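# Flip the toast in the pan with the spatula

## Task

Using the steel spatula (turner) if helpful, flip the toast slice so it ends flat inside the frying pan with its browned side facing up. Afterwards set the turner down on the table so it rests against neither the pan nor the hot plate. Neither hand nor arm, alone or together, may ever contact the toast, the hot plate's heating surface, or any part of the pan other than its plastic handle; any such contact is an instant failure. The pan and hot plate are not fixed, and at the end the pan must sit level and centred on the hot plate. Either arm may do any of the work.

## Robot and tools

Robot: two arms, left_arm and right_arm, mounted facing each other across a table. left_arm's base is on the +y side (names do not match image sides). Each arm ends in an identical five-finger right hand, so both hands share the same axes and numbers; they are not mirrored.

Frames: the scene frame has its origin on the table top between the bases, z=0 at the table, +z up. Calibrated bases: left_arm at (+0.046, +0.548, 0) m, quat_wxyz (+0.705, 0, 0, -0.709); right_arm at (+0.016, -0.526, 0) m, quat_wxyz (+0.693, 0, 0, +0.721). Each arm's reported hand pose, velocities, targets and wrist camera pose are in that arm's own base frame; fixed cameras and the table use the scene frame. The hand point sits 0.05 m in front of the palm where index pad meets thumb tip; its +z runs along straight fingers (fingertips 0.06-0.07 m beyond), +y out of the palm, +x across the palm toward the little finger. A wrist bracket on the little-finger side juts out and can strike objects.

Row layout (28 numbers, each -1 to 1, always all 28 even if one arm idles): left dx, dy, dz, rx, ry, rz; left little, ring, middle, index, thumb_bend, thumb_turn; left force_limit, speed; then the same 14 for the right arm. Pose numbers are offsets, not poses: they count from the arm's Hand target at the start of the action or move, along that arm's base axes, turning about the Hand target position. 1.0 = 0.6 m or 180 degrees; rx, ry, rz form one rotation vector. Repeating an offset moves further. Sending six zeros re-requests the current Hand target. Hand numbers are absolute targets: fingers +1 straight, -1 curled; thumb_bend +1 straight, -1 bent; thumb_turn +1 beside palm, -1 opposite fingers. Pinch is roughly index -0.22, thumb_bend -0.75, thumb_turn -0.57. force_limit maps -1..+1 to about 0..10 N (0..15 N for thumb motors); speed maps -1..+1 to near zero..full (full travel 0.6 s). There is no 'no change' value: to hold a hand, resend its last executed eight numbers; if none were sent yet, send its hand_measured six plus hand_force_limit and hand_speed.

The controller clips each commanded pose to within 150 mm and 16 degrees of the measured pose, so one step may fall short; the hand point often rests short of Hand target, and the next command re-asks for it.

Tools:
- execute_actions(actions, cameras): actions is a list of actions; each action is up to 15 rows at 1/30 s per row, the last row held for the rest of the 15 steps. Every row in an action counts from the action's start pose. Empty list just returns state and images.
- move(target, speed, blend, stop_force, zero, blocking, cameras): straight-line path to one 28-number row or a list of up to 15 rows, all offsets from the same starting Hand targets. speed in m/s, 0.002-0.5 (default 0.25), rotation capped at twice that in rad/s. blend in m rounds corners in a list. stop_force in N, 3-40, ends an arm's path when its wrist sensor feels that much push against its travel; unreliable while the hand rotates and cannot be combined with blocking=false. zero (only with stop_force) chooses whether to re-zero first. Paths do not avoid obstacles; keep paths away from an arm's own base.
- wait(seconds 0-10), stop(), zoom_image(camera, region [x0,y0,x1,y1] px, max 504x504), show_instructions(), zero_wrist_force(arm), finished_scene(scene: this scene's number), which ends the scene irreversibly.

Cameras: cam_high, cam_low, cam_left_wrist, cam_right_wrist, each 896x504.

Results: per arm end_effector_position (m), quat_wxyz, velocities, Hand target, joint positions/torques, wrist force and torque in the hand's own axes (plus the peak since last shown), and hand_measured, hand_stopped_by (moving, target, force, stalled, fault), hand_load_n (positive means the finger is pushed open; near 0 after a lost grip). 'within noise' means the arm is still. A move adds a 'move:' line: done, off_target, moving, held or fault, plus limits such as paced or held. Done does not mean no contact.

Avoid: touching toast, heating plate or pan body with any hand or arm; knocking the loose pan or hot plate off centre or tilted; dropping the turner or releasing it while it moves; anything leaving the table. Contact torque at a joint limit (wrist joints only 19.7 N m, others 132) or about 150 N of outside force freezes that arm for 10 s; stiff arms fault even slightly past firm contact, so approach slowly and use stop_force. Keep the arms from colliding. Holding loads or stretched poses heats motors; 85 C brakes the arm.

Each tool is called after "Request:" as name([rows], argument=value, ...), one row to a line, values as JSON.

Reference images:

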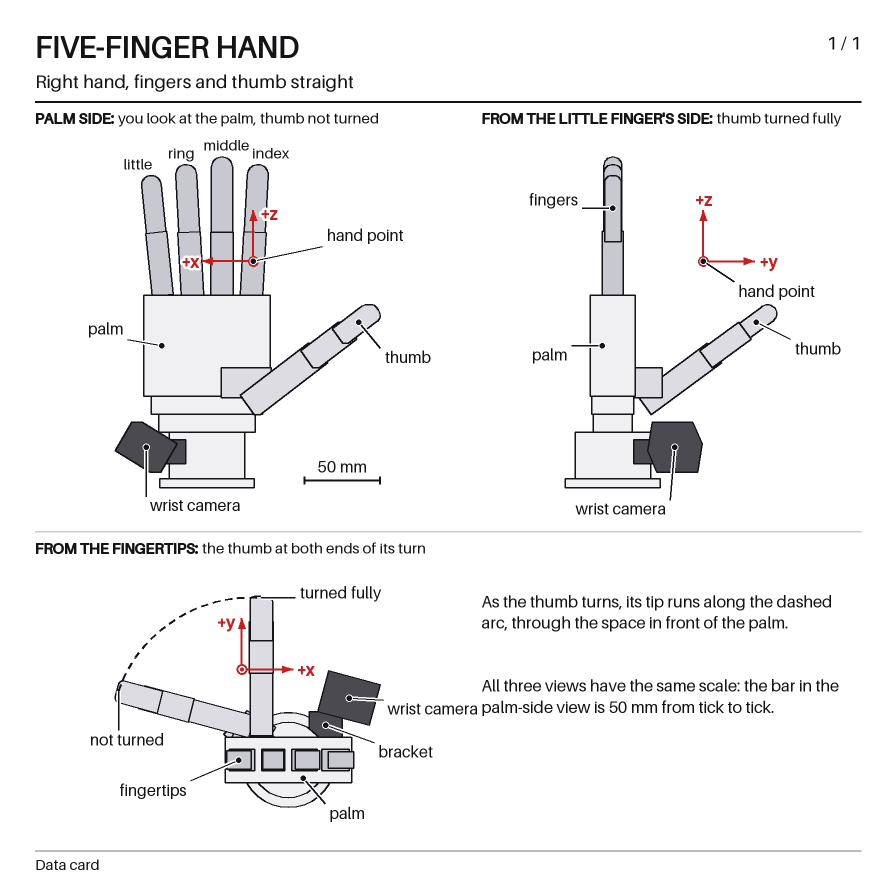

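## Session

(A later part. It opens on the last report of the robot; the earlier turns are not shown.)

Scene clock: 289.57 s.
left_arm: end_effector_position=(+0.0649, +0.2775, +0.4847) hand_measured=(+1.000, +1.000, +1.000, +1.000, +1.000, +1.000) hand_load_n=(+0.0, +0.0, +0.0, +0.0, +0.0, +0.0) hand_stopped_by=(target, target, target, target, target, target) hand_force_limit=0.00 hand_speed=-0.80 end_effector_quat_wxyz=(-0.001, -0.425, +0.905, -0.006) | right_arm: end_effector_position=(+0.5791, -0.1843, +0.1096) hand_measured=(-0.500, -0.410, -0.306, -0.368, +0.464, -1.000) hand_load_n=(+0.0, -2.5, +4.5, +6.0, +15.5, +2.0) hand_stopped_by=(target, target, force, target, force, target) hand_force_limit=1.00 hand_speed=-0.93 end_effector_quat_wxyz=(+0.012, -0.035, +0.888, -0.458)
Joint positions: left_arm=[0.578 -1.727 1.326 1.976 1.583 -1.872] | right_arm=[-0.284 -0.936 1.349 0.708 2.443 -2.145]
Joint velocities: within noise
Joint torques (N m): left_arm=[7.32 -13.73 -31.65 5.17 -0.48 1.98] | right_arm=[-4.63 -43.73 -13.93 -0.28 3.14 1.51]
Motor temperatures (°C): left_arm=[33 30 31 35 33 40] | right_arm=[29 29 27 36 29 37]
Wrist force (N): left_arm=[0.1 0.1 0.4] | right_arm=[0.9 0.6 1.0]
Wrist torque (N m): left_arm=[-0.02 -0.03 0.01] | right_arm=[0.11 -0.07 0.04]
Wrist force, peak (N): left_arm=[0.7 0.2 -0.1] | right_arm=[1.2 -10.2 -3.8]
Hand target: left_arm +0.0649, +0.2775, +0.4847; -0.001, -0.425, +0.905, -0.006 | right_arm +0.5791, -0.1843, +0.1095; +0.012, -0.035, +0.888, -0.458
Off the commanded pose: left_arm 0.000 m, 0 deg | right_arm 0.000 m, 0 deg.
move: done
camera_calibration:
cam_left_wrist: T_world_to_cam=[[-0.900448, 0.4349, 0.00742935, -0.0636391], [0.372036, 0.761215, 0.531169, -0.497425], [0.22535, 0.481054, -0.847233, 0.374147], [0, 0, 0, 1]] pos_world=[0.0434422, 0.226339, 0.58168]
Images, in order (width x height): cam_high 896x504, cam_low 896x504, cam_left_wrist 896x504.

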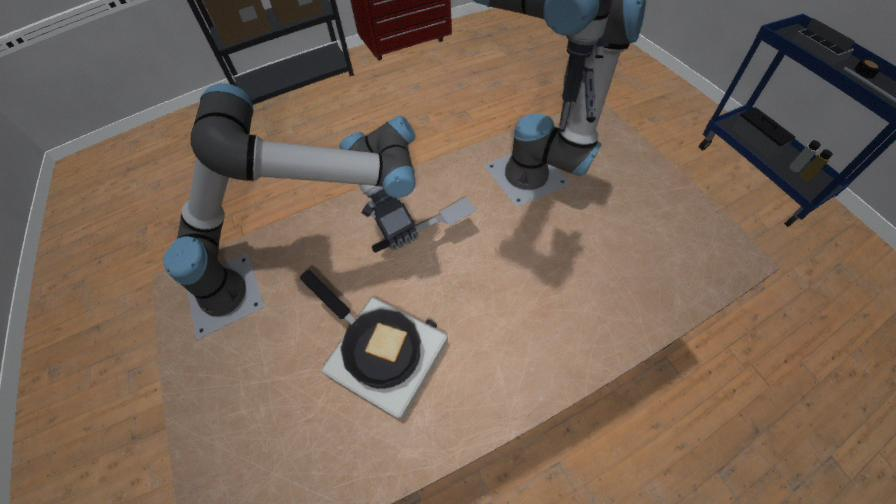

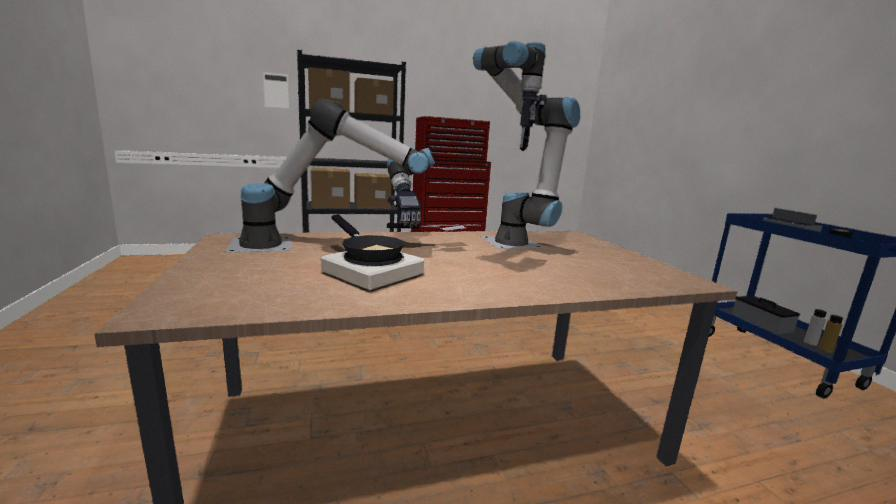

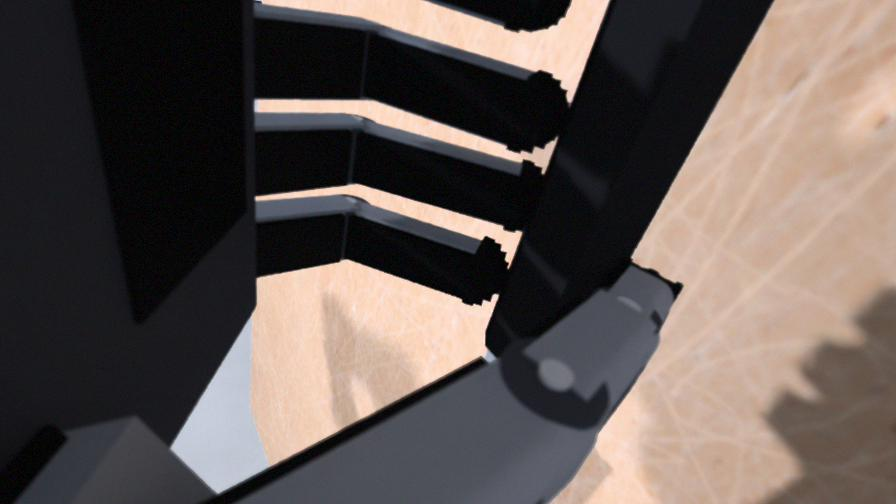

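Request:
execute_actions([
  [[0,0,0,0,0,0,1,1,1,1,1,1,0,-0.8,0,0,0,0,0,0,-0.5,-0.39,-0.32,-0.37,0.2,-1,1.0,-0.93]],
], cameras=[])

Scene clock: 292.93 s.
left_arm: end_effector_position=(+0.0649, +0.2775, +0.4847) hand_measured=(+1.000, +1.000, +1.000, +1.000, +1.000, +1.000) hand_load_n=(+0.0, +0.0, +0.0, +0.0, +0.0, +0.0) hand_stopped_by=(target, target, target, target, target, target) hand_force_limit=0.00 hand_speed=-0.80 end_effector_quat_wxyz=(-0.001, -0.425, +0.905, -0.006) | right_arm: end_effector_position=(+0.5791, -0.1843, +0.1095) hand_measured=(-0.500, -0.390, -0.304, -0.370, +0.464, -1.000) hand_load_n=(+0.0, +0.0, +9.0, +0.0, +12.0, +2.0) hand_stopped_by=(target, target, force, target, force, target) hand_force_limit=1.00 hand_speed=-0.93 end_effector_quat_wxyz=(+0.012, -0.035, +0.888, -0.458)
Joint positions: left_arm=[0.578 -1.727 1.326 1.976 1.583 -1.872] | right_arm=[-0.284 -0.936 1.349 0.708 2.443 -2.145]
Joint velocities: within noise
Joint torques (N m): left_arm=[8.97 -14.02 -30.96 4.66 -0.63 1.74] | right_arm=[-4.17 -45.13 -18.82 1.06 1.91 0.95]
Motor temperatures (°C): left_arm=[33 30 31 35 33 40] | right_arm=[29 29 27 36 29 37]
Wrist force (N): left_arm=[-0.1 0.0 0.0] | right_arm=[1.0 0.2 0.5]
Wrist torque (N m): left_arm=[-0.01 0.01 -0.01] | right_arm=[0.11 -0.16 0.18]
Wrist force, peak (N): left_arm=[0.3 0.3 0.5] | right_arm=[1.3 0.6 0.8]
Hand target: left_arm +0.0649, +0.2775, +0.4847; -0.001, -0.425, +0.905, -0.006 | right_arm +0.5791, -0.1843, +0.1095; +0.012, -0.035, +0.888, -0.458
Off the commanded pose: left_arm 0.000 m, 0 deg | right_arm 0.000 m, 0 deg.
Step readings (end_effector_position of left_arm | right_arm):
0: (+0.0649, +0.2775, +0.4847) | (+0.5791, -0.1843, +0.1095)
1: (+0.0649, +0.2775, +0.4847) | (+0.5791, -0.1843, +0.1095)
2: (+0.0649, +0.2775, +0.4847) | (+0.5791, -0.1843, +0.1095)
4: (+0.0649, +0.2775, +0.4847) | (+0.5791, -0.1843, +0.1095)
8: (+0.0649, +0.2775, +0.4847) | (+0.5791, -0.1843, +0.1095)
15: (+0.0649, +0.2775, +0.4847) | (+0.5791, -0.1843, +0.1095)
No camera images: "cameras" was empty.

Request:
execute_actions([
  [[0,0,0,0,0,0,1,1,1,1,1,1,0,-0.8,0,0,0,0,0,0,-0.5,-0.42,-0.32,-0.39,0.2,-1,0.6,-0.93]],
], cameras=["cam_left_wrist"])

Request:
wait(seconds=1.5, cameras=["cam_low"])

Request:
zoom_image(camera="cam_low", region=[370, 130, 510, 290])

Scene clock: 294.70 s.
left_arm: end_effector_position=(+0.0649, +0.2775, +0.4847) hand_measured=(+1.000, +1.000, +1.000, +1.000, +1.000, +1.000) hand_load_n=(+0.0, +0.0, +0.0, +0.0, +0.0, +0.0) hand_stopped_by=(target, target, target, target, target, target) hand_force_limit=0.00 hand_speed=-0.80 end_effector_quat_wxyz=(-0.001, -0.425, +0.905, -0.006) | right_arm: end_effector_position=(+0.5791, -0.1843, +0.1095) hand_measured=(-0.500, -0.418, -0.304, -0.390, +0.464, -1.000) hand_load_n=(+0.0, +4.5, +6.0, +0.0, +13.5, +1.5) hand_stopped_by=(target, target, force, target, force, target) hand_force_limit=0.60 hand_speed=-0.93 end_effector_quat_wxyz=(+0.012, -0.035, +0.888, -0.458)
Joint positions: left_arm=[0.578 -1.727 1.326 1.976 1.583 -1.872] | right_arm=[-0.284 -0.936 1.349 0.708 2.443 -2.145]
Joint velocities: within noise
Joint torques (N m): left_arm=[8.55 -14.86 -31.7 5.15 -0.56 1.93] | right_arm=[-3.75 -51.79 -22.01 5.08 0.25 0.38]
Motor temperatures (°C): left_arm=[33 30 31 35 33 40] | right_arm=[29 29 27 36 29 37]
Wrist force (N): left_arm=[0.6 0.2 0.2] | right_arm=[1.0 0.0 0.3]
Wrist torque (N m): left_arm=[0.03 -0.11 0.05] | right_arm=[0.06 -0.22 0.18]
Wrist force, peak (N): left_arm=[0.6 0.2 0.2] | right_arm=[1.4 0.0 0.0]
Hand target: left_arm +0.0649, +0.2775, +0.4847; -0.001, -0.425, +0.905, -0.006 | right_arm +0.5791, -0.1843, +0.1095; +0.012, -0.035, +0.888, -0.458
Off the commanded pose: left_arm 0.000 m, 0 deg | right_arm 0.000 m, 0 deg.
Step readings (end_effector_position of left_arm | right_arm):
0: (+0.0649, +0.2775, +0.4847) | (+0.5791, -0.1843, +0.1095)
1: (+0.0649, +0.2775, +0.4847) | (+0.5791, -0.1843, +0.1095)
2: (+0.0649, +0.2775, +0.4847) | (+0.5791, -0.1843, +0.1095)
4: (+0.0649, +0.2775, +0.4847) | (+0.5791, -0.1843, +0.1095)
8: (+0.0649, +0.2775, +0.4847) | (+0.5791, -0.1843, +0.1095)
15: (+0.0649, +0.2775, +0.4847) | (+0.5791, -0.1843, +0.1095)
camera_calibration:
cam_left_wrist: T_world_to_cam=[[-0.900448, 0.434899, 0.00742922, -0.063639], [0.372035, 0.761216, 0.531169, -0.497425], [0.22535, 0.481055, -0.847233, 0.374147], [0, 0, 0, 1]] pos_world=[0.0434419, 0.226339, 0.58168]
Images, in order (width x height): cam_left_wrist 896x504.

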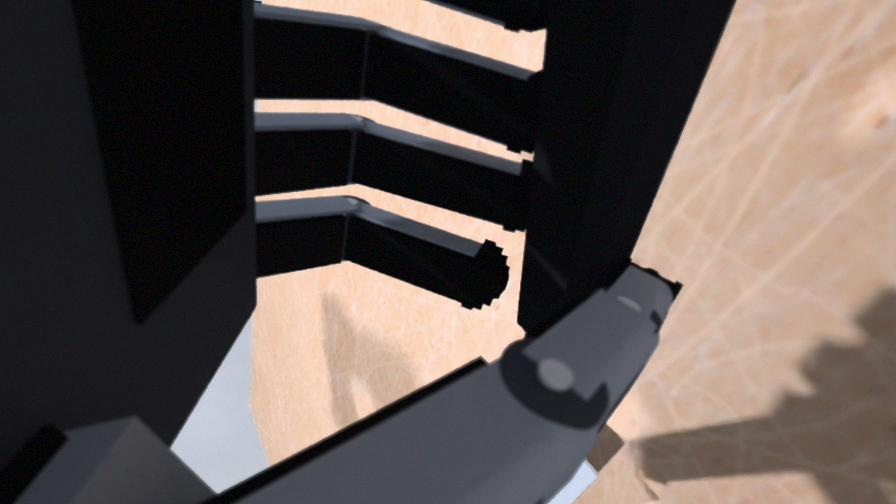

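Scene clock: 296.20 s.
left_arm: end_effector_position=(+0.0649, +0.2775, +0.4847) hand_measured=(+1.000, +1.000, +1.000, +1.000, +1.000, +1.000) hand_load_n=(+0.0, +0.0, +0.0, +0.0, +0.0, +0.0) hand_stopped_by=(target, target, target, target, target, target) hand_force_limit=0.00 hand_speed=-0.80 end_effector_quat_wxyz=(-0.001, -0.425, +0.905, -0.006) | right_arm: end_effector_position=(+0.5791, -0.1843, +0.1095) hand_measured=(-0.500, -0.418, -0.304, -0.390, +0.464, -1.000) hand_load_n=(+0.0, +4.5, +6.0, +0.0, +13.5, +1.5) hand_stopped_by=(target, target, force, target, force, target) hand_force_limit=0.60 hand_speed=-0.93 end_effector_quat_wxyz=(+0.012, -0.035, +0.888, -0.458)
Joint positions: left_arm=[0.578 -1.727 1.326 1.976 1.583 -1.872] | right_arm=[-0.284 -0.936 1.349 0.708 2.443 -2.145]
Joint velocities: within noise
Joint torques (N m): left_arm=[7.86 -16.58 -31.43 5.05 -0.69 1.94] | right_arm=[-3.6 -54.04 -26.78 5.33 0.28 -0.24]
Motor temperatures (°C): left_arm=[33 30 31 35 33 40] | right_arm=[29 29 27 36 29 37]
Wrist force (N): left_arm=[-0.1 0.4 0.2] | right_arm=[1.0 0.1 -0.2]
Wrist torque (N m): left_arm=[0.05 0.01 0.01] | right_arm=[0.11 -0.20 0.18]
Wrist force, peak (N): left_arm=[0.7 -0.1 0.3] | right_arm=[1.3 -0.3 -0.3]
Hand target: left_arm +0.0649, +0.2775, +0.4847; -0.001, -0.425, +0.905, -0.006 | right_arm +0.5791, -0.1843, +0.1095; +0.012, -0.035, +0.888, -0.458
Off the commanded pose: left_arm 0.000 m, 0 deg | right_arm 0.000 m, 0 deg.
wait: 1.50 s; at rest by 0.17 s
Images, in order (width x height): cam_low 896x504.

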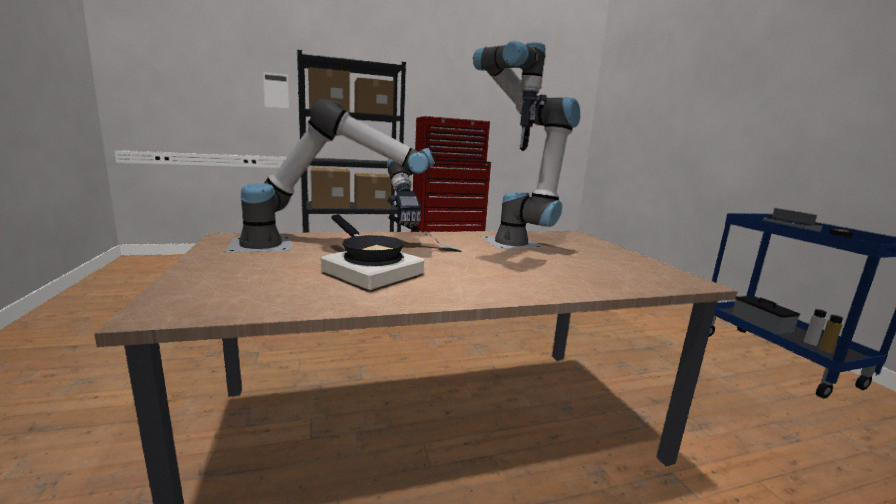

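Scaled by 3.150 from the camera's 896x504 image, which has a finer 1280x720 frame.

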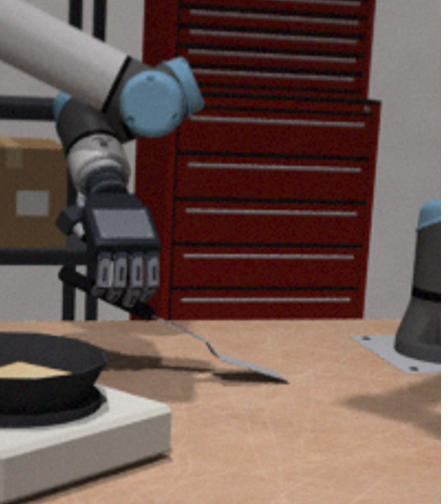

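Request:
execute_actions([
  [[0,0,0,0,0,0,1,1,1,1,1,1,0,-0.8,0,0,0,0,0,0,-0.3,-0.15,-0.32,-0.1,0.2,-1,0.6,-0.7]],
], cameras=[])

Request:
move(target=[0,0,0,0,0,0,1,1,1,1,1,1,0,-0.8,0,0,-0.158,0,0,0,-0.3,-0.15,-0.32,-0.1,0.2,-1,0.6,-0.7], speed=0.04, stop_force=6, cameras=["cam_low","cam_left_wrist"])

Request:
zoom_image(camera="cam_low", region=[370, 130, 510, 290])

Scene clock: 301.83 s.
left_arm: end_effector_position=(+0.0649, +0.2775, +0.4847) hand_measured=(+1.000, +1.000, +1.000, +1.000, +1.000, +1.000) hand_load_n=(+0.0, +0.0, +0.0, +0.0, +0.0, +0.0) hand_stopped_by=(target, target, target, target, target, target) hand_force_limit=0.00 hand_speed=-0.80 end_effector_quat_wxyz=(-0.001, -0.425, +0.905, -0.006) | right_arm: end_effector_position=(+0.5791, -0.1843, +0.1095) hand_measured=(-0.300, -0.150, -0.304, -0.100, +0.464, -1.000) hand_load_n=(+0.0, +0.0, +9.5, +0.0, +12.0, +2.0) hand_stopped_by=(target, target, force, target, force, target) hand_force_limit=0.60 hand_speed=-0.70 end_effector_quat_wxyz=(+0.012, -0.035, +0.888, -0.458)
Joint positions: left_arm=[0.578 -1.727 1.326 1.976 1.583 -1.872] | right_arm=[-0.284 -0.936 1.349 0.708 2.443 -2.145]
Joint velocities: within noise
Joint torques (N m): left_arm=[9.54 -14.73 -31.51 5.15 -0.72 2] | right_arm=[-4.31 -53.52 -29.57 5.26 0.43 -1.15]
Motor temperatures (°C): left_arm=[33 30 31 35 33 40] | right_arm=[29 29 27 36 29 37]
Wrist force (N): left_arm=[0.2 0.1 0.2] | right_arm=[1.4 -0.1 0.2]
Wrist torque (N m): left_arm=[0.00 -0.03 0.01] | right_arm=[0.09 -0.18 0.19]
Wrist force, peak (N): left_arm=[0.2 0.6 0.4] | right_arm=[1.3 -0.1 0.5]
Hand target: left_arm +0.0649, +0.2775, +0.4847; -0.001, -0.425, +0.905, -0.006 | right_arm +0.5791, -0.1843, +0.1095; +0.012, -0.035, +0.888, -0.458
Off the commanded pose: left_arm 0.000 m, 0 deg | right_arm 0.000 m, 0 deg.
Step readings (end_effector_position of left_arm | right_arm):
0: (+0.0649, +0.2775, +0.4847) | (+0.5791, -0.1843, +0.1095)
1: (+0.0649, +0.2775, +0.4847) | (+0.5791, -0.1843, +0.1095)
2: (+0.0649, +0.2775, +0.4847) | (+0.5791, -0.1843, +0.1095)
4: (+0.0649, +0.2775, +0.4847) | (+0.5791, -0.1843, +0.1095)
8: (+0.0649, +0.2775, +0.4847) | (+0.5791, -0.1843, +0.1095)
15: (+0.0649, +0.2775, +0.4847) | (+0.5791, -0.1843, +0.1095)
No camera images: "cameras" was empty.

Scene clock: 305.17 s.
left_arm: end_effector_position=(+0.0649, +0.2775, +0.4847) hand_measured=(+1.000, +1.000, +1.000, +1.000, +1.000, +1.000) hand_load_n=(+0.0, +0.0, +0.0, +0.0, +0.0, +0.0) hand_stopped_by=(target, target, target, target, target, target) hand_force_limit=0.00 hand_speed=-0.80 end_effector_quat_wxyz=(-0.001, -0.425, +0.905, -0.006) | right_arm: end_effector_position=(+0.5790, -0.1843, +0.0193) hand_measured=(-0.300, -0.150, -0.304, -0.100, +0.464, -1.000) hand_load_n=(+0.0, +0.0, +10.0, +0.0, +13.0, +2.0) hand_stopped_by=(target, target, force, target, force, target) hand_force_limit=0.60 hand_speed=-0.70 end_effector_quat_wxyz=(+0.012, -0.035, +0.888, -0.458)
Joint positions: left_arm=[0.578 -1.727 1.326 1.976 1.583 -1.872] | right_arm=[-0.284 -0.832 1.426 0.527 2.443 -2.145]
Joint velocities: within noise
Joint torques (N m): left_arm=[7.62 -15.44 -30.79 5.08 -0.48 1.81] | right_arm=[-2.37 -50.51 -27.67 -0.04 0.25 0.15]
Motor temperatures (°C): left_arm=[33 30 31 35 33 40] | right_arm=[29 29 27 36 29 37]
Wrist force (N): left_arm=[0.3 0.3 0.1] | right_arm=[1.2 -0.3 0.1]
Wrist torque (N m): left_arm=[0.03 -0.04 0.03] | right_arm=[0.13 -0.17 0.16]
Wrist force, peak (N): left_arm=[0.3 0.6 0.3] | right_arm=[-1.6 -25.2 -28.8]
Hand target: left_arm +0.0649, +0.2775, +0.4847; -0.001, -0.425, +0.905, -0.006 | right_arm +0.5790, -0.1843, +0.0193; +0.012, -0.035, +0.888, -0.458 (not the last commanded pose)
Off the commanded pose: left_arm 0.000 m, 0 deg | right_arm 0.005 m, 0 deg.
move: contact (right_arm)
camera_calibration:
cam_left_wrist: T_world_to_cam=[[-0.900448, 0.434899, 0.00742923, -0.0636391], [0.372035, 0.761215, 0.53117, -0.497425], [0.22535, 0.481055, -0.847233, 0.374147], [0, 0, 0, 1]] pos_world=[0.0434418, 0.226339, 0.58168]
Images, in order (width x height): cam_low 896x504, cam_left_wrist 896x504.

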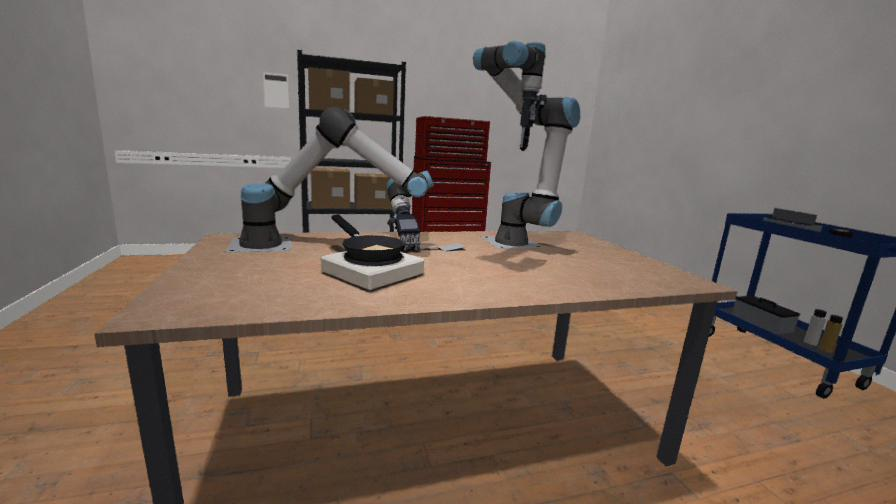

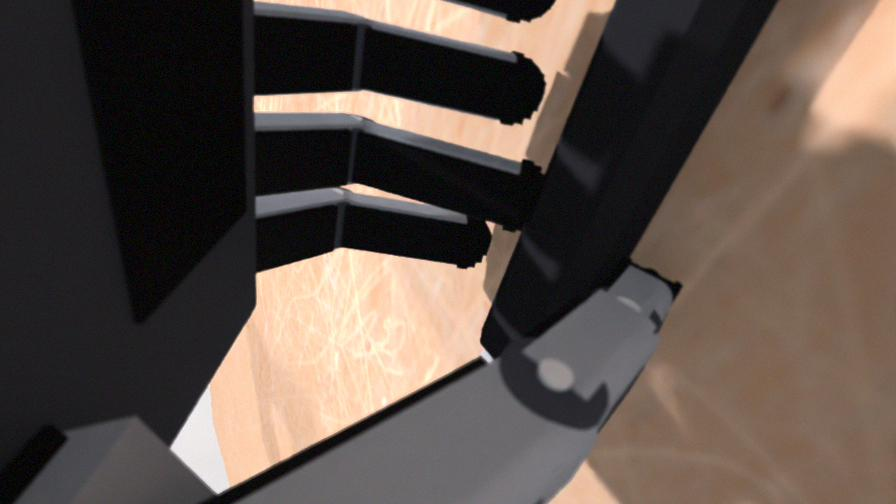

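Scaled by 3.150 from the camera's 896x504 image, which has a finer 1280x720 frame.

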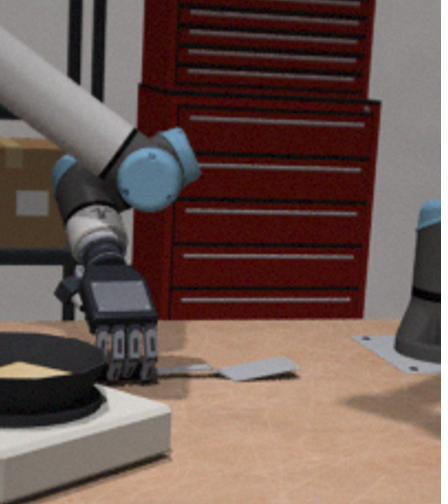

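Request:
execute_actions([
  [[0,0,0,0,0,0,1,1,1,1,1,1,0,-0.8,0,0,0,0,0,0,-0.1,-0.1,-0.1,-0.1,0.6,-1,0.6,-0.7]],
], cameras=[])

Request:
move([
  [0,0,0,0,0,0,1,1,1,1,1,1,0,-0.8,0,0,0.014,0,0,0,0,0,0,0,0.7,-1,0.6,-0.5],
  [0,0,0,0,0,0,1,1,1,1,1,1,0,-0.8,0,0,0.018,0.0999,0.0048,0,0,0,0,0,0.7,-1,0.6,-0.5],
], speed=0.05, cameras=["cam_low","cam_left_wrist","cam_high"])

Request:
zoom_image(camera="cam_low", region=[370, 130, 510, 290])

Scene clock: 307.60 s.
left_arm: end_effector_position=(+0.0649, +0.2775, +0.4847) hand_measured=(+1.000, +1.000, +1.000, +1.000, +1.000, +1.000) hand_load_n=(+0.0, +0.0, +0.0, +0.0, +0.0, +0.0) hand_stopped_by=(target, target, target, target, target, target) hand_force_limit=0.00 hand_speed=-0.80 end_effector_quat_wxyz=(-0.001, -0.425, +0.905, -0.006) | right_arm: end_effector_position=(+0.5791, -0.1843, +0.0194) hand_measured=(-0.100, -0.100, -0.104, -0.100, +0.594, -1.000) hand_load_n=(+0.0, +0.0, -13.0, +0.0, -6.5, -1.0) hand_stopped_by=(target, target, target, target, target, target) hand_force_limit=0.60 hand_speed=-0.70 end_effector_quat_wxyz=(+0.012, -0.035, +0.888, -0.458)
Joint positions: left_arm=[0.578 -1.727 1.326 1.976 1.583 -1.872] | right_arm=[-0.284 -0.832 1.426 0.527 2.443 -2.145]
Joint velocities: within noise
Joint torques (N m): left_arm=[7.25 -14.28 -32.58 4.7 -0.45 1.83] | right_arm=[-6.49 -46.82 -22.93 0.4 0.32 0.02]
Motor temperatures (°C): left_arm=[33 30 31 35 33 40] | right_arm=[29 29 27 36 29 37]
Wrist force (N): left_arm=[0.3 0.2 0.3] | right_arm=[1.2 -10.7 -9.8]
Wrist torque (N m): left_arm=[0.02 -0.06 0.03] | right_arm=[-0.12 0.02 0.00]
Wrist force, peak (N): left_arm=[-0.1 0.1 0.6] | right_arm=[1.2 -11.0 -10.5]
Hand target: left_arm +0.0649, +0.2775, +0.4847; -0.001, -0.425, +0.905, -0.006 | right_arm +0.5790, -0.1843, +0.0193; +0.012, -0.035, +0.888, -0.458
Off the commanded pose: left_arm 0.000 m, 0 deg | right_arm 0.000 m, 0 deg.
Step readings (end_effector_position of left_arm | right_arm):
0: (+0.0649, +0.2775, +0.4847) | (+0.5790, -0.1843, +0.0193)
1: (+0.0649, +0.2775, +0.4847) | (+0.5790, -0.1843, +0.0193)
2: (+0.0649, +0.2775, +0.4847) | (+0.5790, -0.1843, +0.0193)
4: (+0.0649, +0.2775, +0.4847) | (+0.5790, -0.1843, +0.0193)
8: (+0.0649, +0.2775, +0.4847) | (+0.5790, -0.1843, +0.0193)
15: (+0.0649, +0.2775, +0.4847) | (+0.5791, -0.1843, +0.0193)
No camera images: "cameras" was empty.

Scene clock: 311.23 s.
left_arm: end_effector_position=(+0.0649, +0.2775, +0.4847) hand_measured=(+1.000, +1.000, +1.000, +1.000, +1.000, +1.000) hand_load_n=(+0.0, +0.0, +0.0, +0.0, +0.0, +0.0) hand_stopped_by=(target, target, target, target, target, target) hand_force_limit=0.00 hand_speed=-0.80 end_effector_quat_wxyz=(-0.001, -0.425, +0.905, -0.006) | right_arm: end_effector_position=(+0.5790, -0.1844, +0.0301) hand_measured=(+0.000, +0.000, +0.000, +0.000, +0.700, -1.000) hand_load_n=(+0.0, -0.5, +0.0, +0.0, +0.0, +0.0) hand_stopped_by=(target, target, target, target, target, target) hand_force_limit=0.60 hand_speed=-0.50 end_effector_quat_wxyz=(+0.011, -0.036, +0.949, -0.314)
Joint positions: left_arm=[0.578 -1.727 1.326 1.976 1.583 -1.872] | right_arm=[-0.404 -0.854 1.341 0.756 2.129 -2.145]
Joint velocities: within noise
Joint torques (N m): left_arm=[8.59 -15.36 -30.57 5.01 -0.61 1.88] | right_arm=[7.98 -47.21 -13.53 0.24 2.4 0.24]
Motor temperatures (°C): left_arm=[33 30 31 35 33 40] | right_arm=[29 29 27 36 29 37]
Wrist force (N): left_arm=[0.3 0.4 0.2] | right_arm=[1.1 -1.0 -0.7]
Wrist torque (N m): left_arm=[0.05 -0.04 0.03] | right_arm=[0.05 -0.17 0.13]
Wrist force, peak (N): left_arm=[0.5 0.6 0.4] | right_arm=[0.9 -10.2 -9.5]
Hand target: left_arm +0.0649, +0.2775, +0.4847; -0.001, -0.425, +0.905, -0.006 | right_arm +0.5790, -0.1843, +0.0301; +0.011, -0.036, +0.949, -0.314
Off the commanded pose: left_arm 0.000 m, 0 deg | right_arm 0.000 m, 0 deg.
move: done
camera_calibration:
cam_left_wrist: T_world_to_cam=[[-0.900448, 0.434899, 0.00742908, -0.063639], [0.372035, 0.761216, 0.53117, -0.497425], [0.22535, 0.481055, -0.847233, 0.374147], [0, 0, 0, 1]] pos_world=[0.0434418, 0.226339, 0.58168]
Images, in order (width x height): cam_high 896x504, cam_low 896x504, cam_left_wrist 896x504.

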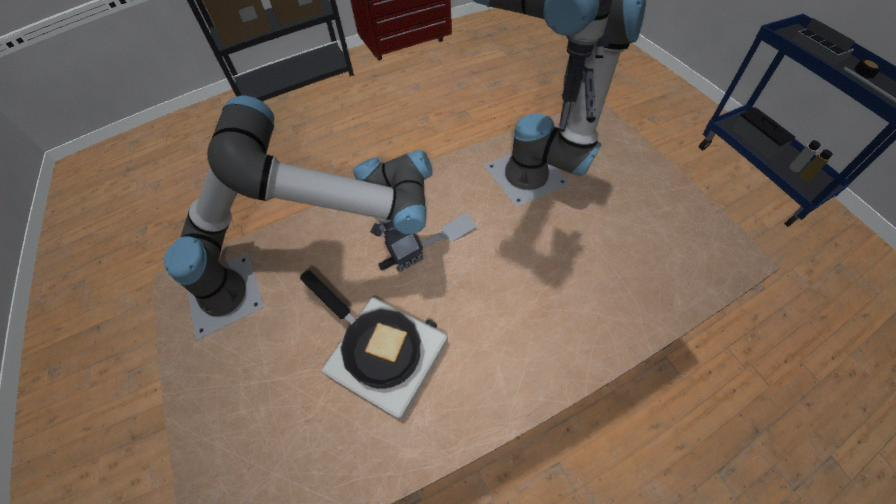

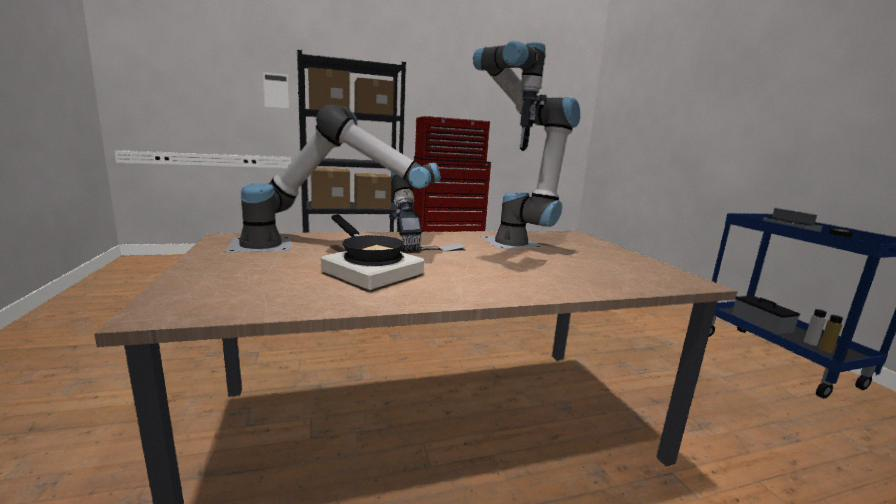

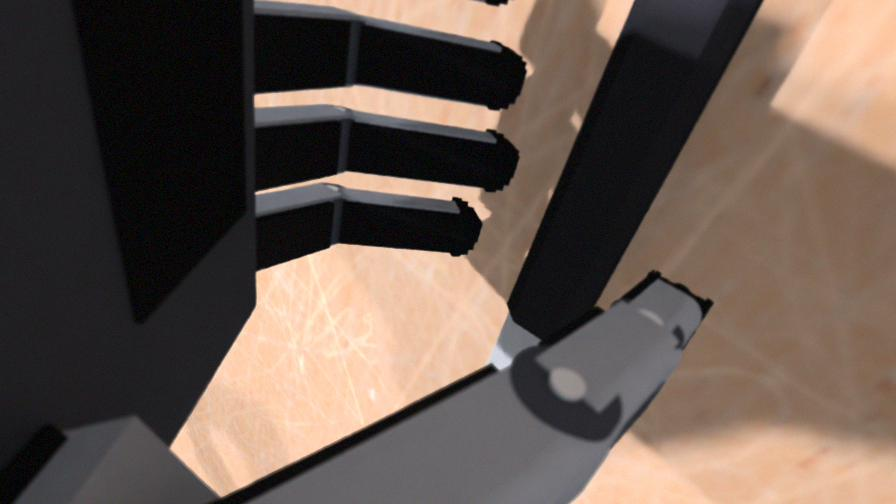

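Scaled by 3.150 from the camera's 896x504 image, which has a finer 1280x720 frame.

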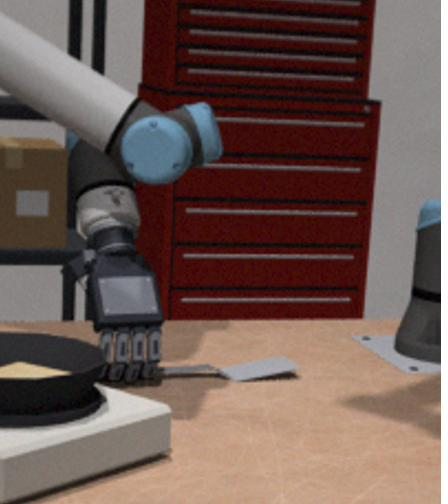

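Request:
execute_actions([
  [[0,0,0,0,0,0,1,1,1,1,1,1,0,-0.8,0,0,0,0,0,0,-0.15,-0.15,-0.12,-0.15,0.56,-1,0.5,-0.7]],
], cameras=["cam_left_wrist"])

Request:
move(target=[0,0,0,0,0,0,1,1,1,1,1,1,0,-0.8,0,0,-0.025,0,0,0,-0.15,-0.15,-0.12,-0.15,0.56,-1,0.5,-0.7], speed=0.01, stop_force=3, cameras=["cam_left_wrist"])

Scene clock: 313.93 s.
left_arm: end_effector_position=(+0.0649, +0.2775, +0.4847) hand_measured=(+1.000, +1.000, +1.000, +1.000, +1.000, +1.000) hand_load_n=(+0.0, +0.0, +0.0, +0.0, +0.0, +0.0) hand_stopped_by=(target, target, target, target, target, target) hand_force_limit=0.00 hand_speed=-0.80 end_effector_quat_wxyz=(-0.001, -0.425, +0.905, -0.006) | right_arm: end_effector_position=(+0.5790, -0.1843, +0.0301) hand_measured=(-0.150, -0.150, -0.120, -0.150, +0.560, -1.000) hand_load_n=(+0.0, +0.0, +0.0, +0.0, +0.0, +0.0) hand_stopped_by=(target, target, target, target, target, target) hand_force_limit=0.50 hand_speed=-0.70 end_effector_quat_wxyz=(+0.011, -0.036, +0.949, -0.314)
Joint positions: left_arm=[0.578 -1.727 1.326 1.976 1.583 -1.872] | right_arm=[-0.404 -0.854 1.341 0.755 2.129 -2.145]
Joint velocities: within noise
Joint torques (N m): left_arm=[8.59 -15.76 -31.26 4.9 -0.51 1.88] | right_arm=[8.24 -54.18 -14.97 0.33 0.27 1.19]
Motor temperatures (°C): left_arm=[33 30 31 35 33 40] | right_arm=[29 29 27 36 29 37]
Wrist force (N): left_arm=[0.4 0.3 0.1] | right_arm=[1.3 -0.9 -0.7]
Wrist torque (N m): left_arm=[0.04 -0.07 0.03] | right_arm=[0.05 -0.19 0.14]
Wrist force, peak (N): left_arm=[0.6 0.2 0.4] | right_arm=[1.3 -1.4 -0.8]
Hand target: left_arm +0.0649, +0.2775, +0.4847; -0.001, -0.425, +0.905, -0.006 | right_arm +0.5790, -0.1843, +0.0301; +0.011, -0.036, +0.949, -0.314
Off the commanded pose: left_arm 0.000 m, 0 deg | right_arm 0.000 m, 0 deg.
Step readings (end_effector_position of left_arm | right_arm):
0: (+0.0649, +0.2775, +0.4847) | (+0.5790, -0.1843, +0.0301)
1: (+0.0649, +0.2775, +0.4847) | (+0.5790, -0.1843, +0.0301)
2: (+0.0649, +0.2775, +0.4847) | (+0.5790, -0.1843, +0.0301)
4: (+0.0649, +0.2775, +0.4847) | (+0.5790, -0.1843, +0.0301)
8: (+0.0649, +0.2775, +0.4847) | (+0.5790, -0.1843, +0.0301)
15: (+0.0649, +0.2775, +0.4847) | (+0.5790, -0.1843, +0.0301)
camera_calibration:
cam_left_wrist: T_world_to_cam=[[-0.900448, 0.434899, 0.00742932, -0.0636392], [0.372035, 0.761215, 0.53117, -0.497425], [0.22535, 0.481055, -0.847233, 0.374147], [0, 0, 0, 1]] pos_world=[0.0434418, 0.226339, 0.58168]
Images, in order (width x height): cam_left_wrist 896x504.

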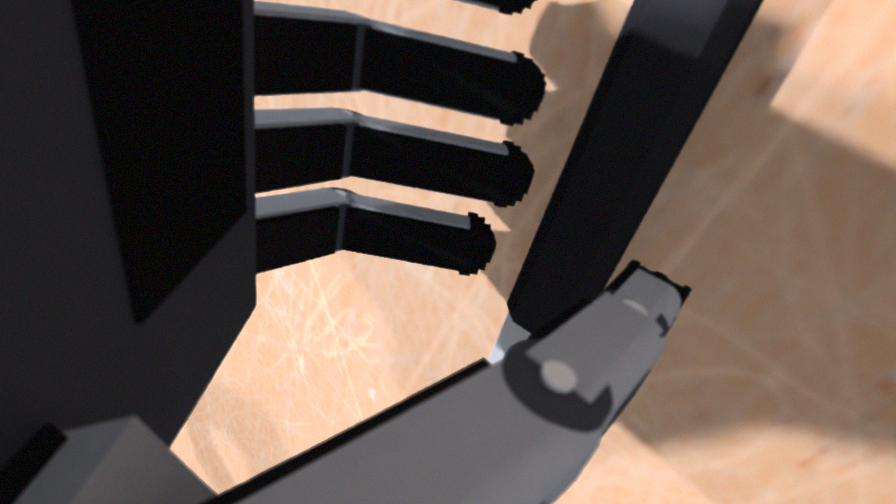

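Scene clock: 315.93 s.
left_arm: end_effector_position=(+0.0649, +0.2775, +0.4847) hand_measured=(+1.000, +1.000, +1.000, +1.000, +1.000, +1.000) hand_load_n=(+0.0, +0.0, +0.0, +0.0, +0.0, +0.0) hand_stopped_by=(target, target, target, target, target, target) hand_force_limit=0.00 hand_speed=-0.80 end_effector_quat_wxyz=(-0.001, -0.425, +0.905, -0.006) | right_arm: end_effector_position=(+0.5790, -0.1843, +0.0205) hand_measured=(-0.150, -0.150, -0.120, -0.150, +0.560, -1.000) hand_load_n=(+0.0, +0.0, -1.5, +0.0, +0.0, +0.0) hand_stopped_by=(target, target, target, target, target, target) hand_force_limit=0.50 hand_speed=-0.70 end_effector_quat_wxyz=(+0.011, -0.036, +0.949, -0.314)
Joint positions: left_arm=[0.578 -1.727 1.326 1.976 1.583 -1.872] | right_arm=[-0.404 -0.842 1.349 0.736 2.129 -2.145]
Joint velocities: within noise
Joint torques (N m): left_arm=[8.7 -15.22 -30.6 4.91 -0.37 1.62] | right_arm=[9.03 -56.38 -26.93 5.74 0.49 1.38]
Motor temperatures (°C): left_arm=[33 30 31 35 33 40] | right_arm=[29 29 27 36 29 37]
Wrist force (N): left_arm=[-0.1 -0.1 0.1] | right_arm=[0.7 -4.3 -2.9]
Wrist torque (N m): left_arm=[-0.03 0.00 -0.01] | right_arm=[0.05 -0.14 0.06]
Wrist force, peak (N): left_arm=[0.1 0.6 0.4] | right_arm=[0.6 -8.6 -5.6]
Hand target: left_arm +0.0649, +0.2775, +0.4847; -0.001, -0.425, +0.905, -0.006 | right_arm +0.5790, -0.1843, +0.0205; +0.011, -0.036, +0.949, -0.314 (not the last commanded pose)
Off the commanded pose: left_arm 0.000 m, 0 deg | right_arm 0.005 m, 0 deg.
move: contact (right_arm)
camera_calibration:
cam_left_wrist: T_world_to_cam=[[-0.900448, 0.434899, 0.00742907, -0.063639], [0.372035, 0.761215, 0.53117, -0.497425], [0.22535, 0.481055, -0.847233, 0.374147], [0, 0, 0, 1]] pos_world=[0.0434418, 0.226339, 0.58168]
Images, in order (width x height): cam_left_wrist 896x504.

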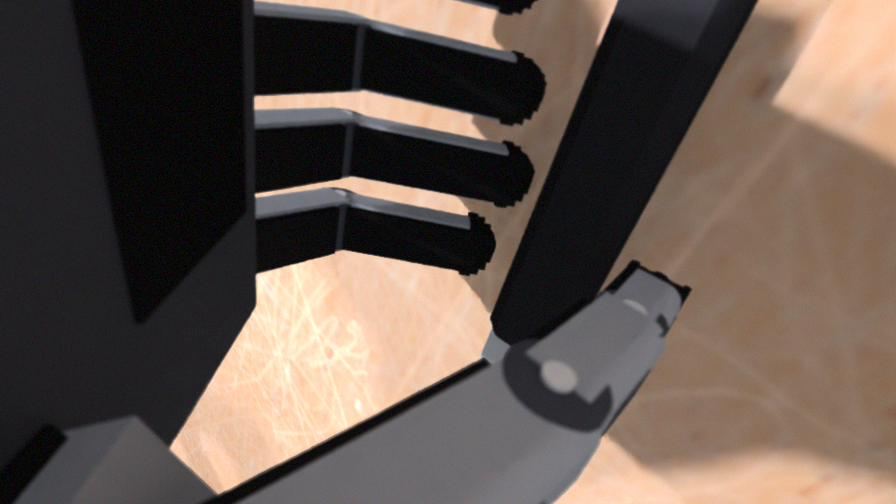

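Request:
execute_actions([
  [[0,0,0,0,0,0,1,1,1,1,1,1,0,-0.8,0,0,0.004,0,0,0,-0.5,-0.5,-0.5,-0.5,0.3,-1,-0.3,-0.8]],
], cameras=[])

Request:
wait(seconds=3.5, cameras=["cam_left_wrist"])

Scene clock: 319.07 s.
left_arm: end_effector_position=(+0.0649, +0.2775, +0.4847) hand_measured=(+1.000, +1.000, +1.000, +1.000, +1.000, +1.000) hand_load_n=(+0.0, +0.0, +0.0, +0.0, +0.0, +0.0) hand_stopped_by=(target, target, target, target, target, target) hand_force_limit=0.00 hand_speed=-0.80 end_effector_quat_wxyz=(-0.001, -0.425, +0.905, -0.006) | right_arm: end_effector_position=(+0.5790, -0.1843, +0.0229) hand_measured=(-0.500, -0.500, -0.500, -0.500, +0.300, -1.000) hand_load_n=(+0.0, +0.0, +0.0, +0.0, +0.5, +0.0) hand_stopped_by=(target, target, target, target, target, target) hand_force_limit=-0.30 hand_speed=-0.80 end_effector_quat_wxyz=(+0.011, -0.036, +0.949, -0.314)
Joint positions: left_arm=[0.578 -1.727 1.326 1.976 1.583 -1.872] | right_arm=[-0.404 -0.845 1.347 0.741 2.129 -2.145]
Joint velocities: within noise
Joint torques (N m): left_arm=[9.97 -14.43 -31.56 4.83 -0.56 1.94] | right_arm=[8.29 -44.48 -14.08 0.06 0.39 1.28]
Motor temperatures (°C): left_arm=[33 30 31 35 33 40] | right_arm=[29 29 27 36 29 37]
Wrist force (N): left_arm=[0.4 0.3 0.0] | right_arm=[1.4 -0.9 -1.1]
Wrist torque (N m): left_arm=[0.05 -0.07 0.04] | right_arm=[0.04 -0.17 0.13]
Wrist force, peak (N): left_arm=[0.1 0.5 0.5] | right_arm=[0.7 -4.3 -3.1]
Hand target: left_arm +0.0649, +0.2775, +0.4847; -0.001, -0.425, +0.905, -0.006 | right_arm +0.5790, -0.1843, +0.0229; +0.011, -0.036, +0.949, -0.314
Off the commanded pose: left_arm 0.000 m, 0 deg | right_arm 0.000 m, 0 deg.
Step readings (end_effector_position of left_arm | right_arm):
0: (+0.0649, +0.2775, +0.4847) | (+0.5790, -0.1843, +0.0205)
1: (+0.0649, +0.2775, +0.4847) | (+0.5791, -0.1843, +0.0205)
2: (+0.0649, +0.2775, +0.4847) | (+0.5791, -0.1843, +0.0210)
4: (+0.0649, +0.2775, +0.4847) | (+0.5790, -0.1843, +0.0226)
8: (+0.0649, +0.2775, +0.4847) | (+0.5790, -0.1843, +0.0231)
15: (+0.0649, +0.2775, +0.4847) | (+0.5791, -0.1843, +0.0229)
No camera images: "cameras" was empty.

Scene clock: 322.57 s.
left_arm: end_effector_position=(+0.0649, +0.2775, +0.4847) hand_measured=(+1.000, +1.000, +1.000, +1.000, +1.000, +1.000) hand_load_n=(+0.0, +0.0, +0.0, +0.0, +0.0, +0.0) hand_stopped_by=(target, target, target, target, target, target) hand_force_limit=0.00 hand_speed=-0.80 end_effector_quat_wxyz=(-0.001, -0.425, +0.905, -0.006) | right_arm: end_effector_position=(+0.5790, -0.1843, +0.0229) hand_measured=(-0.500, -0.500, -0.500, -0.500, +0.300, -1.000) hand_load_n=(+0.0, +0.0, +0.5, +0.0, +0.5, +0.0) hand_stopped_by=(target, target, target, target, target, target) hand_force_limit=-0.30 hand_speed=-0.80 end_effector_quat_wxyz=(+0.011, -0.036, +0.949, -0.314)
Joint positions: left_arm=[0.578 -1.727 1.326 1.976 1.583 -1.872] | right_arm=[-0.404 -0.845 1.347 0.741 2.129 -2.145]
Joint velocities: within noise
Joint torques (N m): left_arm=[9.29 -15.03 -30.9 5.06 -0.45 1.95] | right_arm=[8.43 -44.91 -17.68 1.09 0.43 1.25]
Motor temperatures (°C): left_arm=[33 30 31 35 33 40] | right_arm=[29 29 27 36 29 37]
Wrist force (N): left_arm=[0.3 0.2 0.0] | right_arm=[1.3 -0.8 -1.0]
Wrist torque (N m): left_arm=[0.04 -0.04 0.03] | right_arm=[0.05 -0.17 0.13]
Wrist force, peak (N): left_arm=[0.6 0.6 0.3] | right_arm=[1.6 -1.0 -1.0]
Hand target: left_arm +0.0649, +0.2775, +0.4847; -0.001, -0.425, +0.905, -0.006 | right_arm +0.5790, -0.1843, +0.0229; +0.011, -0.036, +0.949, -0.314
Off the commanded pose: left_arm 0.000 m, 0 deg | right_arm 0.000 m, 0 deg.
wait: 3.50 s; at rest by 0.17 s
camera_calibration:
cam_left_wrist: T_world_to_cam=[[-0.900448, 0.434899, 0.007429, -0.0636389], [0.372035, 0.761215, 0.53117, -0.497425], [0.22535, 0.481055, -0.847233, 0.374147], [0, 0, 0, 1]] pos_world=[0.0434418, 0.226339, 0.58168]
Images, in order (width x height): cam_left_wrist 896x504.

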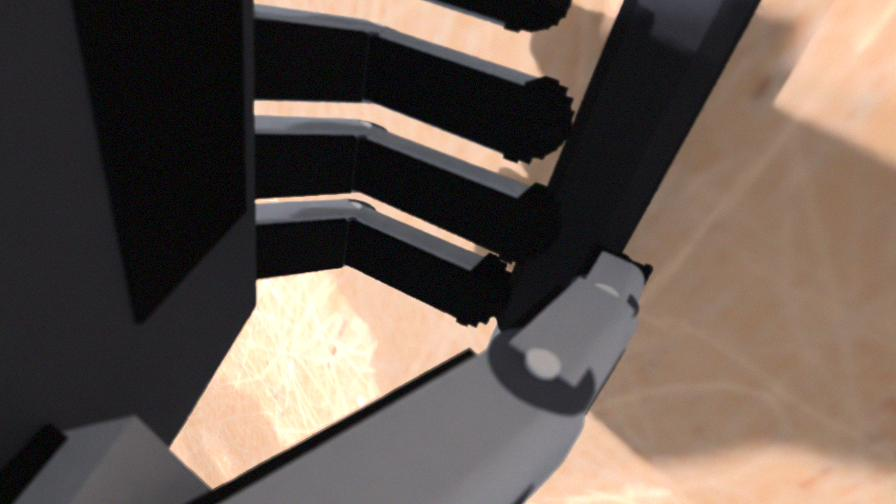

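Request:
execute_actions([
  [[0,0,0,0,0,0,1,1,1,1,1,1,0,-0.8,0,0,0.01,0,0,0,0.1,0.1,0.1,0.1,0.5,-1,0.5,-0.5]],
], cameras=[])

Request:
move(target=[0,0,0,0,0,0,1,1,1,1,1,1,0,-0.8,-0.0008,0.0167,0,0,0,0,0.1,0.1,0.1,0.1,0.5,-1,0.5,-0.5], speed=0.03, cameras=["cam_left_wrist"])

Request:
move(target=[0,0,0,0,0,0,1,1,1,1,1,1,0,-0.8,0,0,-0.025,0,0,0,0.1,0.1,0.1,0.1,0.5,-1,0.5,-0.5], speed=0.01, stop_force=3, cameras=["cam_left_wrist"])

Scene clock: 326.57 s.
left_arm: end_effector_position=(+0.0649, +0.2775, +0.4847) hand_measured=(+1.000, +1.000, +1.000, +1.000, +1.000, +1.000) hand_load_n=(+0.0, +0.0, +0.0, +0.0, +0.0, +0.0) hand_stopped_by=(target, target, target, target, target, target) hand_force_limit=0.00 hand_speed=-0.80 end_effector_quat_wxyz=(-0.001, -0.425, +0.905, -0.006) | right_arm: end_effector_position=(+0.5791, -0.1843, +0.0289) hand_measured=(+0.100, +0.100, +0.098, +0.100, +0.500, -1.000) hand_load_n=(+0.0, +0.0, -12.5, +0.0, +0.0, +0.0) hand_stopped_by=(target, target, target, target, target, target) hand_force_limit=0.50 hand_speed=-0.50 end_effector_quat_wxyz=(+0.011, -0.036, +0.949, -0.314)
Joint positions: left_arm=[0.578 -1.727 1.326 1.976 1.583 -1.872] | right_arm=[-0.404 -0.852 1.342 0.753 2.129 -2.145]
Joint velocities: within noise
Joint torques (N m): left_arm=[7.8 -14.86 -31.83 4.69 -0.29 1.86] | right_arm=[4.14 -46.95 -13.15 0.47 0.43 1.03]
Motor temperatures (°C): left_arm=[33 30 31 35 33 40] | right_arm=[29 29 27 36 29 37]
Wrist force (N): left_arm=[0.2 0.1 0.3] | right_arm=[1.0 -2.1 -9.9]
Wrist torque (N m): left_arm=[0.00 -0.04 0.02] | right_arm=[0.01 0.00 0.11]
Wrist force, peak (N): left_arm=[0.2 0.5 0.7] | right_arm=[0.9 -1.5 -10.5]
Hand target: left_arm +0.0649, +0.2775, +0.4847; -0.001, -0.425, +0.905, -0.006 | right_arm +0.5790, -0.1843, +0.0289; +0.011, -0.036, +0.949, -0.314
Off the commanded pose: left_arm 0.000 m, 0 deg | right_arm 0.000 m, 0 deg.
Step readings (end_effector_position of left_arm | right_arm):
0: (+0.0649, +0.2775, +0.4847) | (+0.5790, -0.1843, +0.0229)
1: (+0.0649, +0.2775, +0.4847) | (+0.5791, -0.1843, +0.0229)
2: (+0.0649, +0.2775, +0.4847) | (+0.5791, -0.1843, +0.0241)
4: (+0.0649, +0.2775, +0.4847) | (+0.5790, -0.1843, +0.0281)
8: (+0.0649, +0.2775, +0.4847) | (+0.5790, -0.1843, +0.0293)
15: (+0.0649, +0.2775, +0.4847) | (+0.5791, -0.1843, +0.0289)
No camera images: "cameras" was empty.

Scene clock: 327.30 s.
left_arm: end_effector_position=(+0.0649, +0.2775, +0.4847) hand_measured=(+1.000, +1.000, +1.000, +1.000, +1.000, +1.000) hand_load_n=(+0.0, +0.0, +0.0, +0.0, +0.0, +0.0) hand_stopped_by=(target, target, target, target, target, target) hand_force_limit=0.00 hand_speed=-0.80 end_effector_quat_wxyz=(-0.001, -0.425, +0.905, -0.006) | right_arm: end_effector_position=(+0.5785, -0.1741, +0.0288) hand_measured=(+0.100, +0.100, +0.098, +0.100, +0.500, -1.000) hand_load_n=(+0.0, +0.0, +3.0, +0.0, +0.0, +0.0) hand_stopped_by=(target, target, target, target, target, target) hand_force_limit=0.50 hand_speed=-0.50 end_effector_quat_wxyz=(+0.011, -0.036, +0.949, -0.314)
Joint positions: left_arm=[0.578 -1.727 1.326 1.976 1.583 -1.872] | right_arm=[-0.386 -0.855 1.35 0.758 2.134 -2.126]
Joint velocities: within noise
Joint torques (N m): left_arm=[6.95 -15.76 -32.25 5.04 -0.51 2.07] | right_arm=[-6.34 -51.39 -21.15 4.72 -0.29 -1.22]
Motor temperatures (°C): left_arm=[33 30 31 35 33 40] | right_arm=[29 29 27 36 29 37]
Wrist force (N): left_arm=[0.2 0.1 0.3] | right_arm=[1.3 -7.3 -3.1]
Wrist torque (N m): left_arm=[0.00 -0.03 0.02] | right_arm=[0.25 -0.12 0.00]
Wrist force, peak (N): left_arm=[0.3 0.5 0.2] | right_arm=[-3.2 -11.7 -8.7]
Hand target: left_arm +0.0649, +0.2775, +0.4847; -0.001, -0.425, +0.905, -0.006 | right_arm +0.5786, -0.1743, +0.0289; +0.011, -0.036, +0.949, -0.314
Off the commanded pose: left_arm 0.000 m, 0 deg | right_arm 0.000 m, 0 deg.
move: done
camera_calibration:
cam_left_wrist: T_world_to_cam=[[-0.900448, 0.434899, 0.00742908, -0.063639], [0.372035, 0.761215, 0.53117, -0.497425], [0.22535, 0.481055, -0.847233, 0.374147], [0, 0, 0, 1]] pos_world=[0.0434418, 0.226339, 0.58168]
Images, in order (width x height): cam_left_wrist 896x504.

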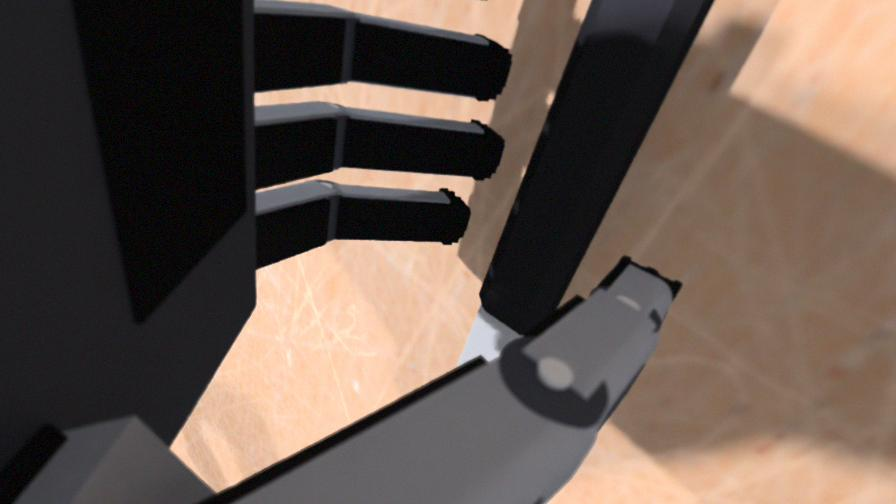

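Scene clock: 328.37 s.
left_arm: end_effector_position=(+0.0649, +0.2775, +0.4847) hand_measured=(+1.000, +1.000, +1.000, +1.000, +1.000, +1.000) hand_load_n=(+0.0, +0.0, +0.0, +0.0, +0.0, +0.0) hand_stopped_by=(target, target, target, target, target, target) hand_force_limit=0.00 hand_speed=-0.80 end_effector_quat_wxyz=(-0.001, -0.425, +0.905, -0.006) | right_arm: end_effector_position=(+0.5785, -0.1742, +0.0286) hand_measured=(+0.100, +0.100, +0.098, +0.100, +0.500, -1.000) hand_load_n=(+0.0, +0.0, -0.5, +0.0, +0.0, +0.0) hand_stopped_by=(target, target, target, target, target, target) hand_force_limit=0.50 hand_speed=-0.50 end_effector_quat_wxyz=(+0.011, -0.036, +0.949, -0.314)
Joint positions: left_arm=[0.578 -1.727 1.326 1.976 1.583 -1.872] | right_arm=[-0.386 -0.854 1.35 0.758 2.134 -2.126]
Joint velocities: within noise
Joint torques (N m): left_arm=[7.22 -16.19 -31.36 4.79 -0.34 1.84] | right_arm=[3.62 -53.94 -24.95 6.63 0.74 1.34]
Motor temperatures (°C): left_arm=[33 30 31 35 33 40] | right_arm=[29 29 27 36 29 37]
Wrist force (N): left_arm=[0.0 0.1 0.0] | right_arm=[-1.7 -7.2 -4.7]
Wrist torque (N m): left_arm=[0.02 -0.01 0.01] | right_arm=[0.18 -0.14 0.00]
Wrist force, peak (N): left_arm=[0.4 0.6 0.3] | right_arm=[-1.6 -10.6 -9.1]
Hand target: left_arm +0.0649, +0.2775, +0.4847; -0.001, -0.425, +0.905, -0.006 | right_arm +0.5785, -0.1742, +0.0286; +0.011, -0.036, +0.949, -0.314 (not the last commanded pose)
Off the commanded pose: left_arm 0.000 m, 0 deg | right_arm 0.015 m, 0 deg.
move: contact (right_arm)
camera_calibration:
cam_left_wrist: T_world_to_cam=[[-0.900449, 0.434899, 0.0074292, -0.063639], [0.372035, 0.761215, 0.53117, -0.497425], [0.22535, 0.481055, -0.847233, 0.374147], [0, 0, 0, 1]] pos_world=[0.0434418, 0.226339, 0.58168]
Images, in order (width x height): cam_left_wrist 896x504.

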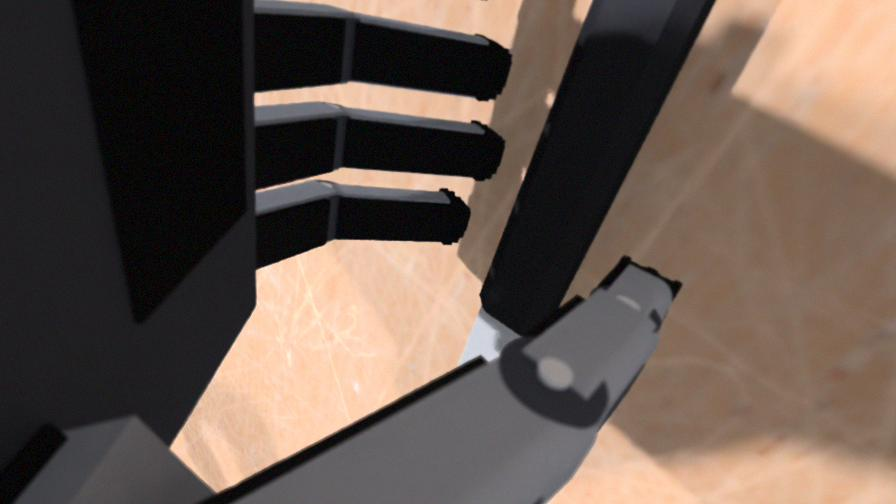

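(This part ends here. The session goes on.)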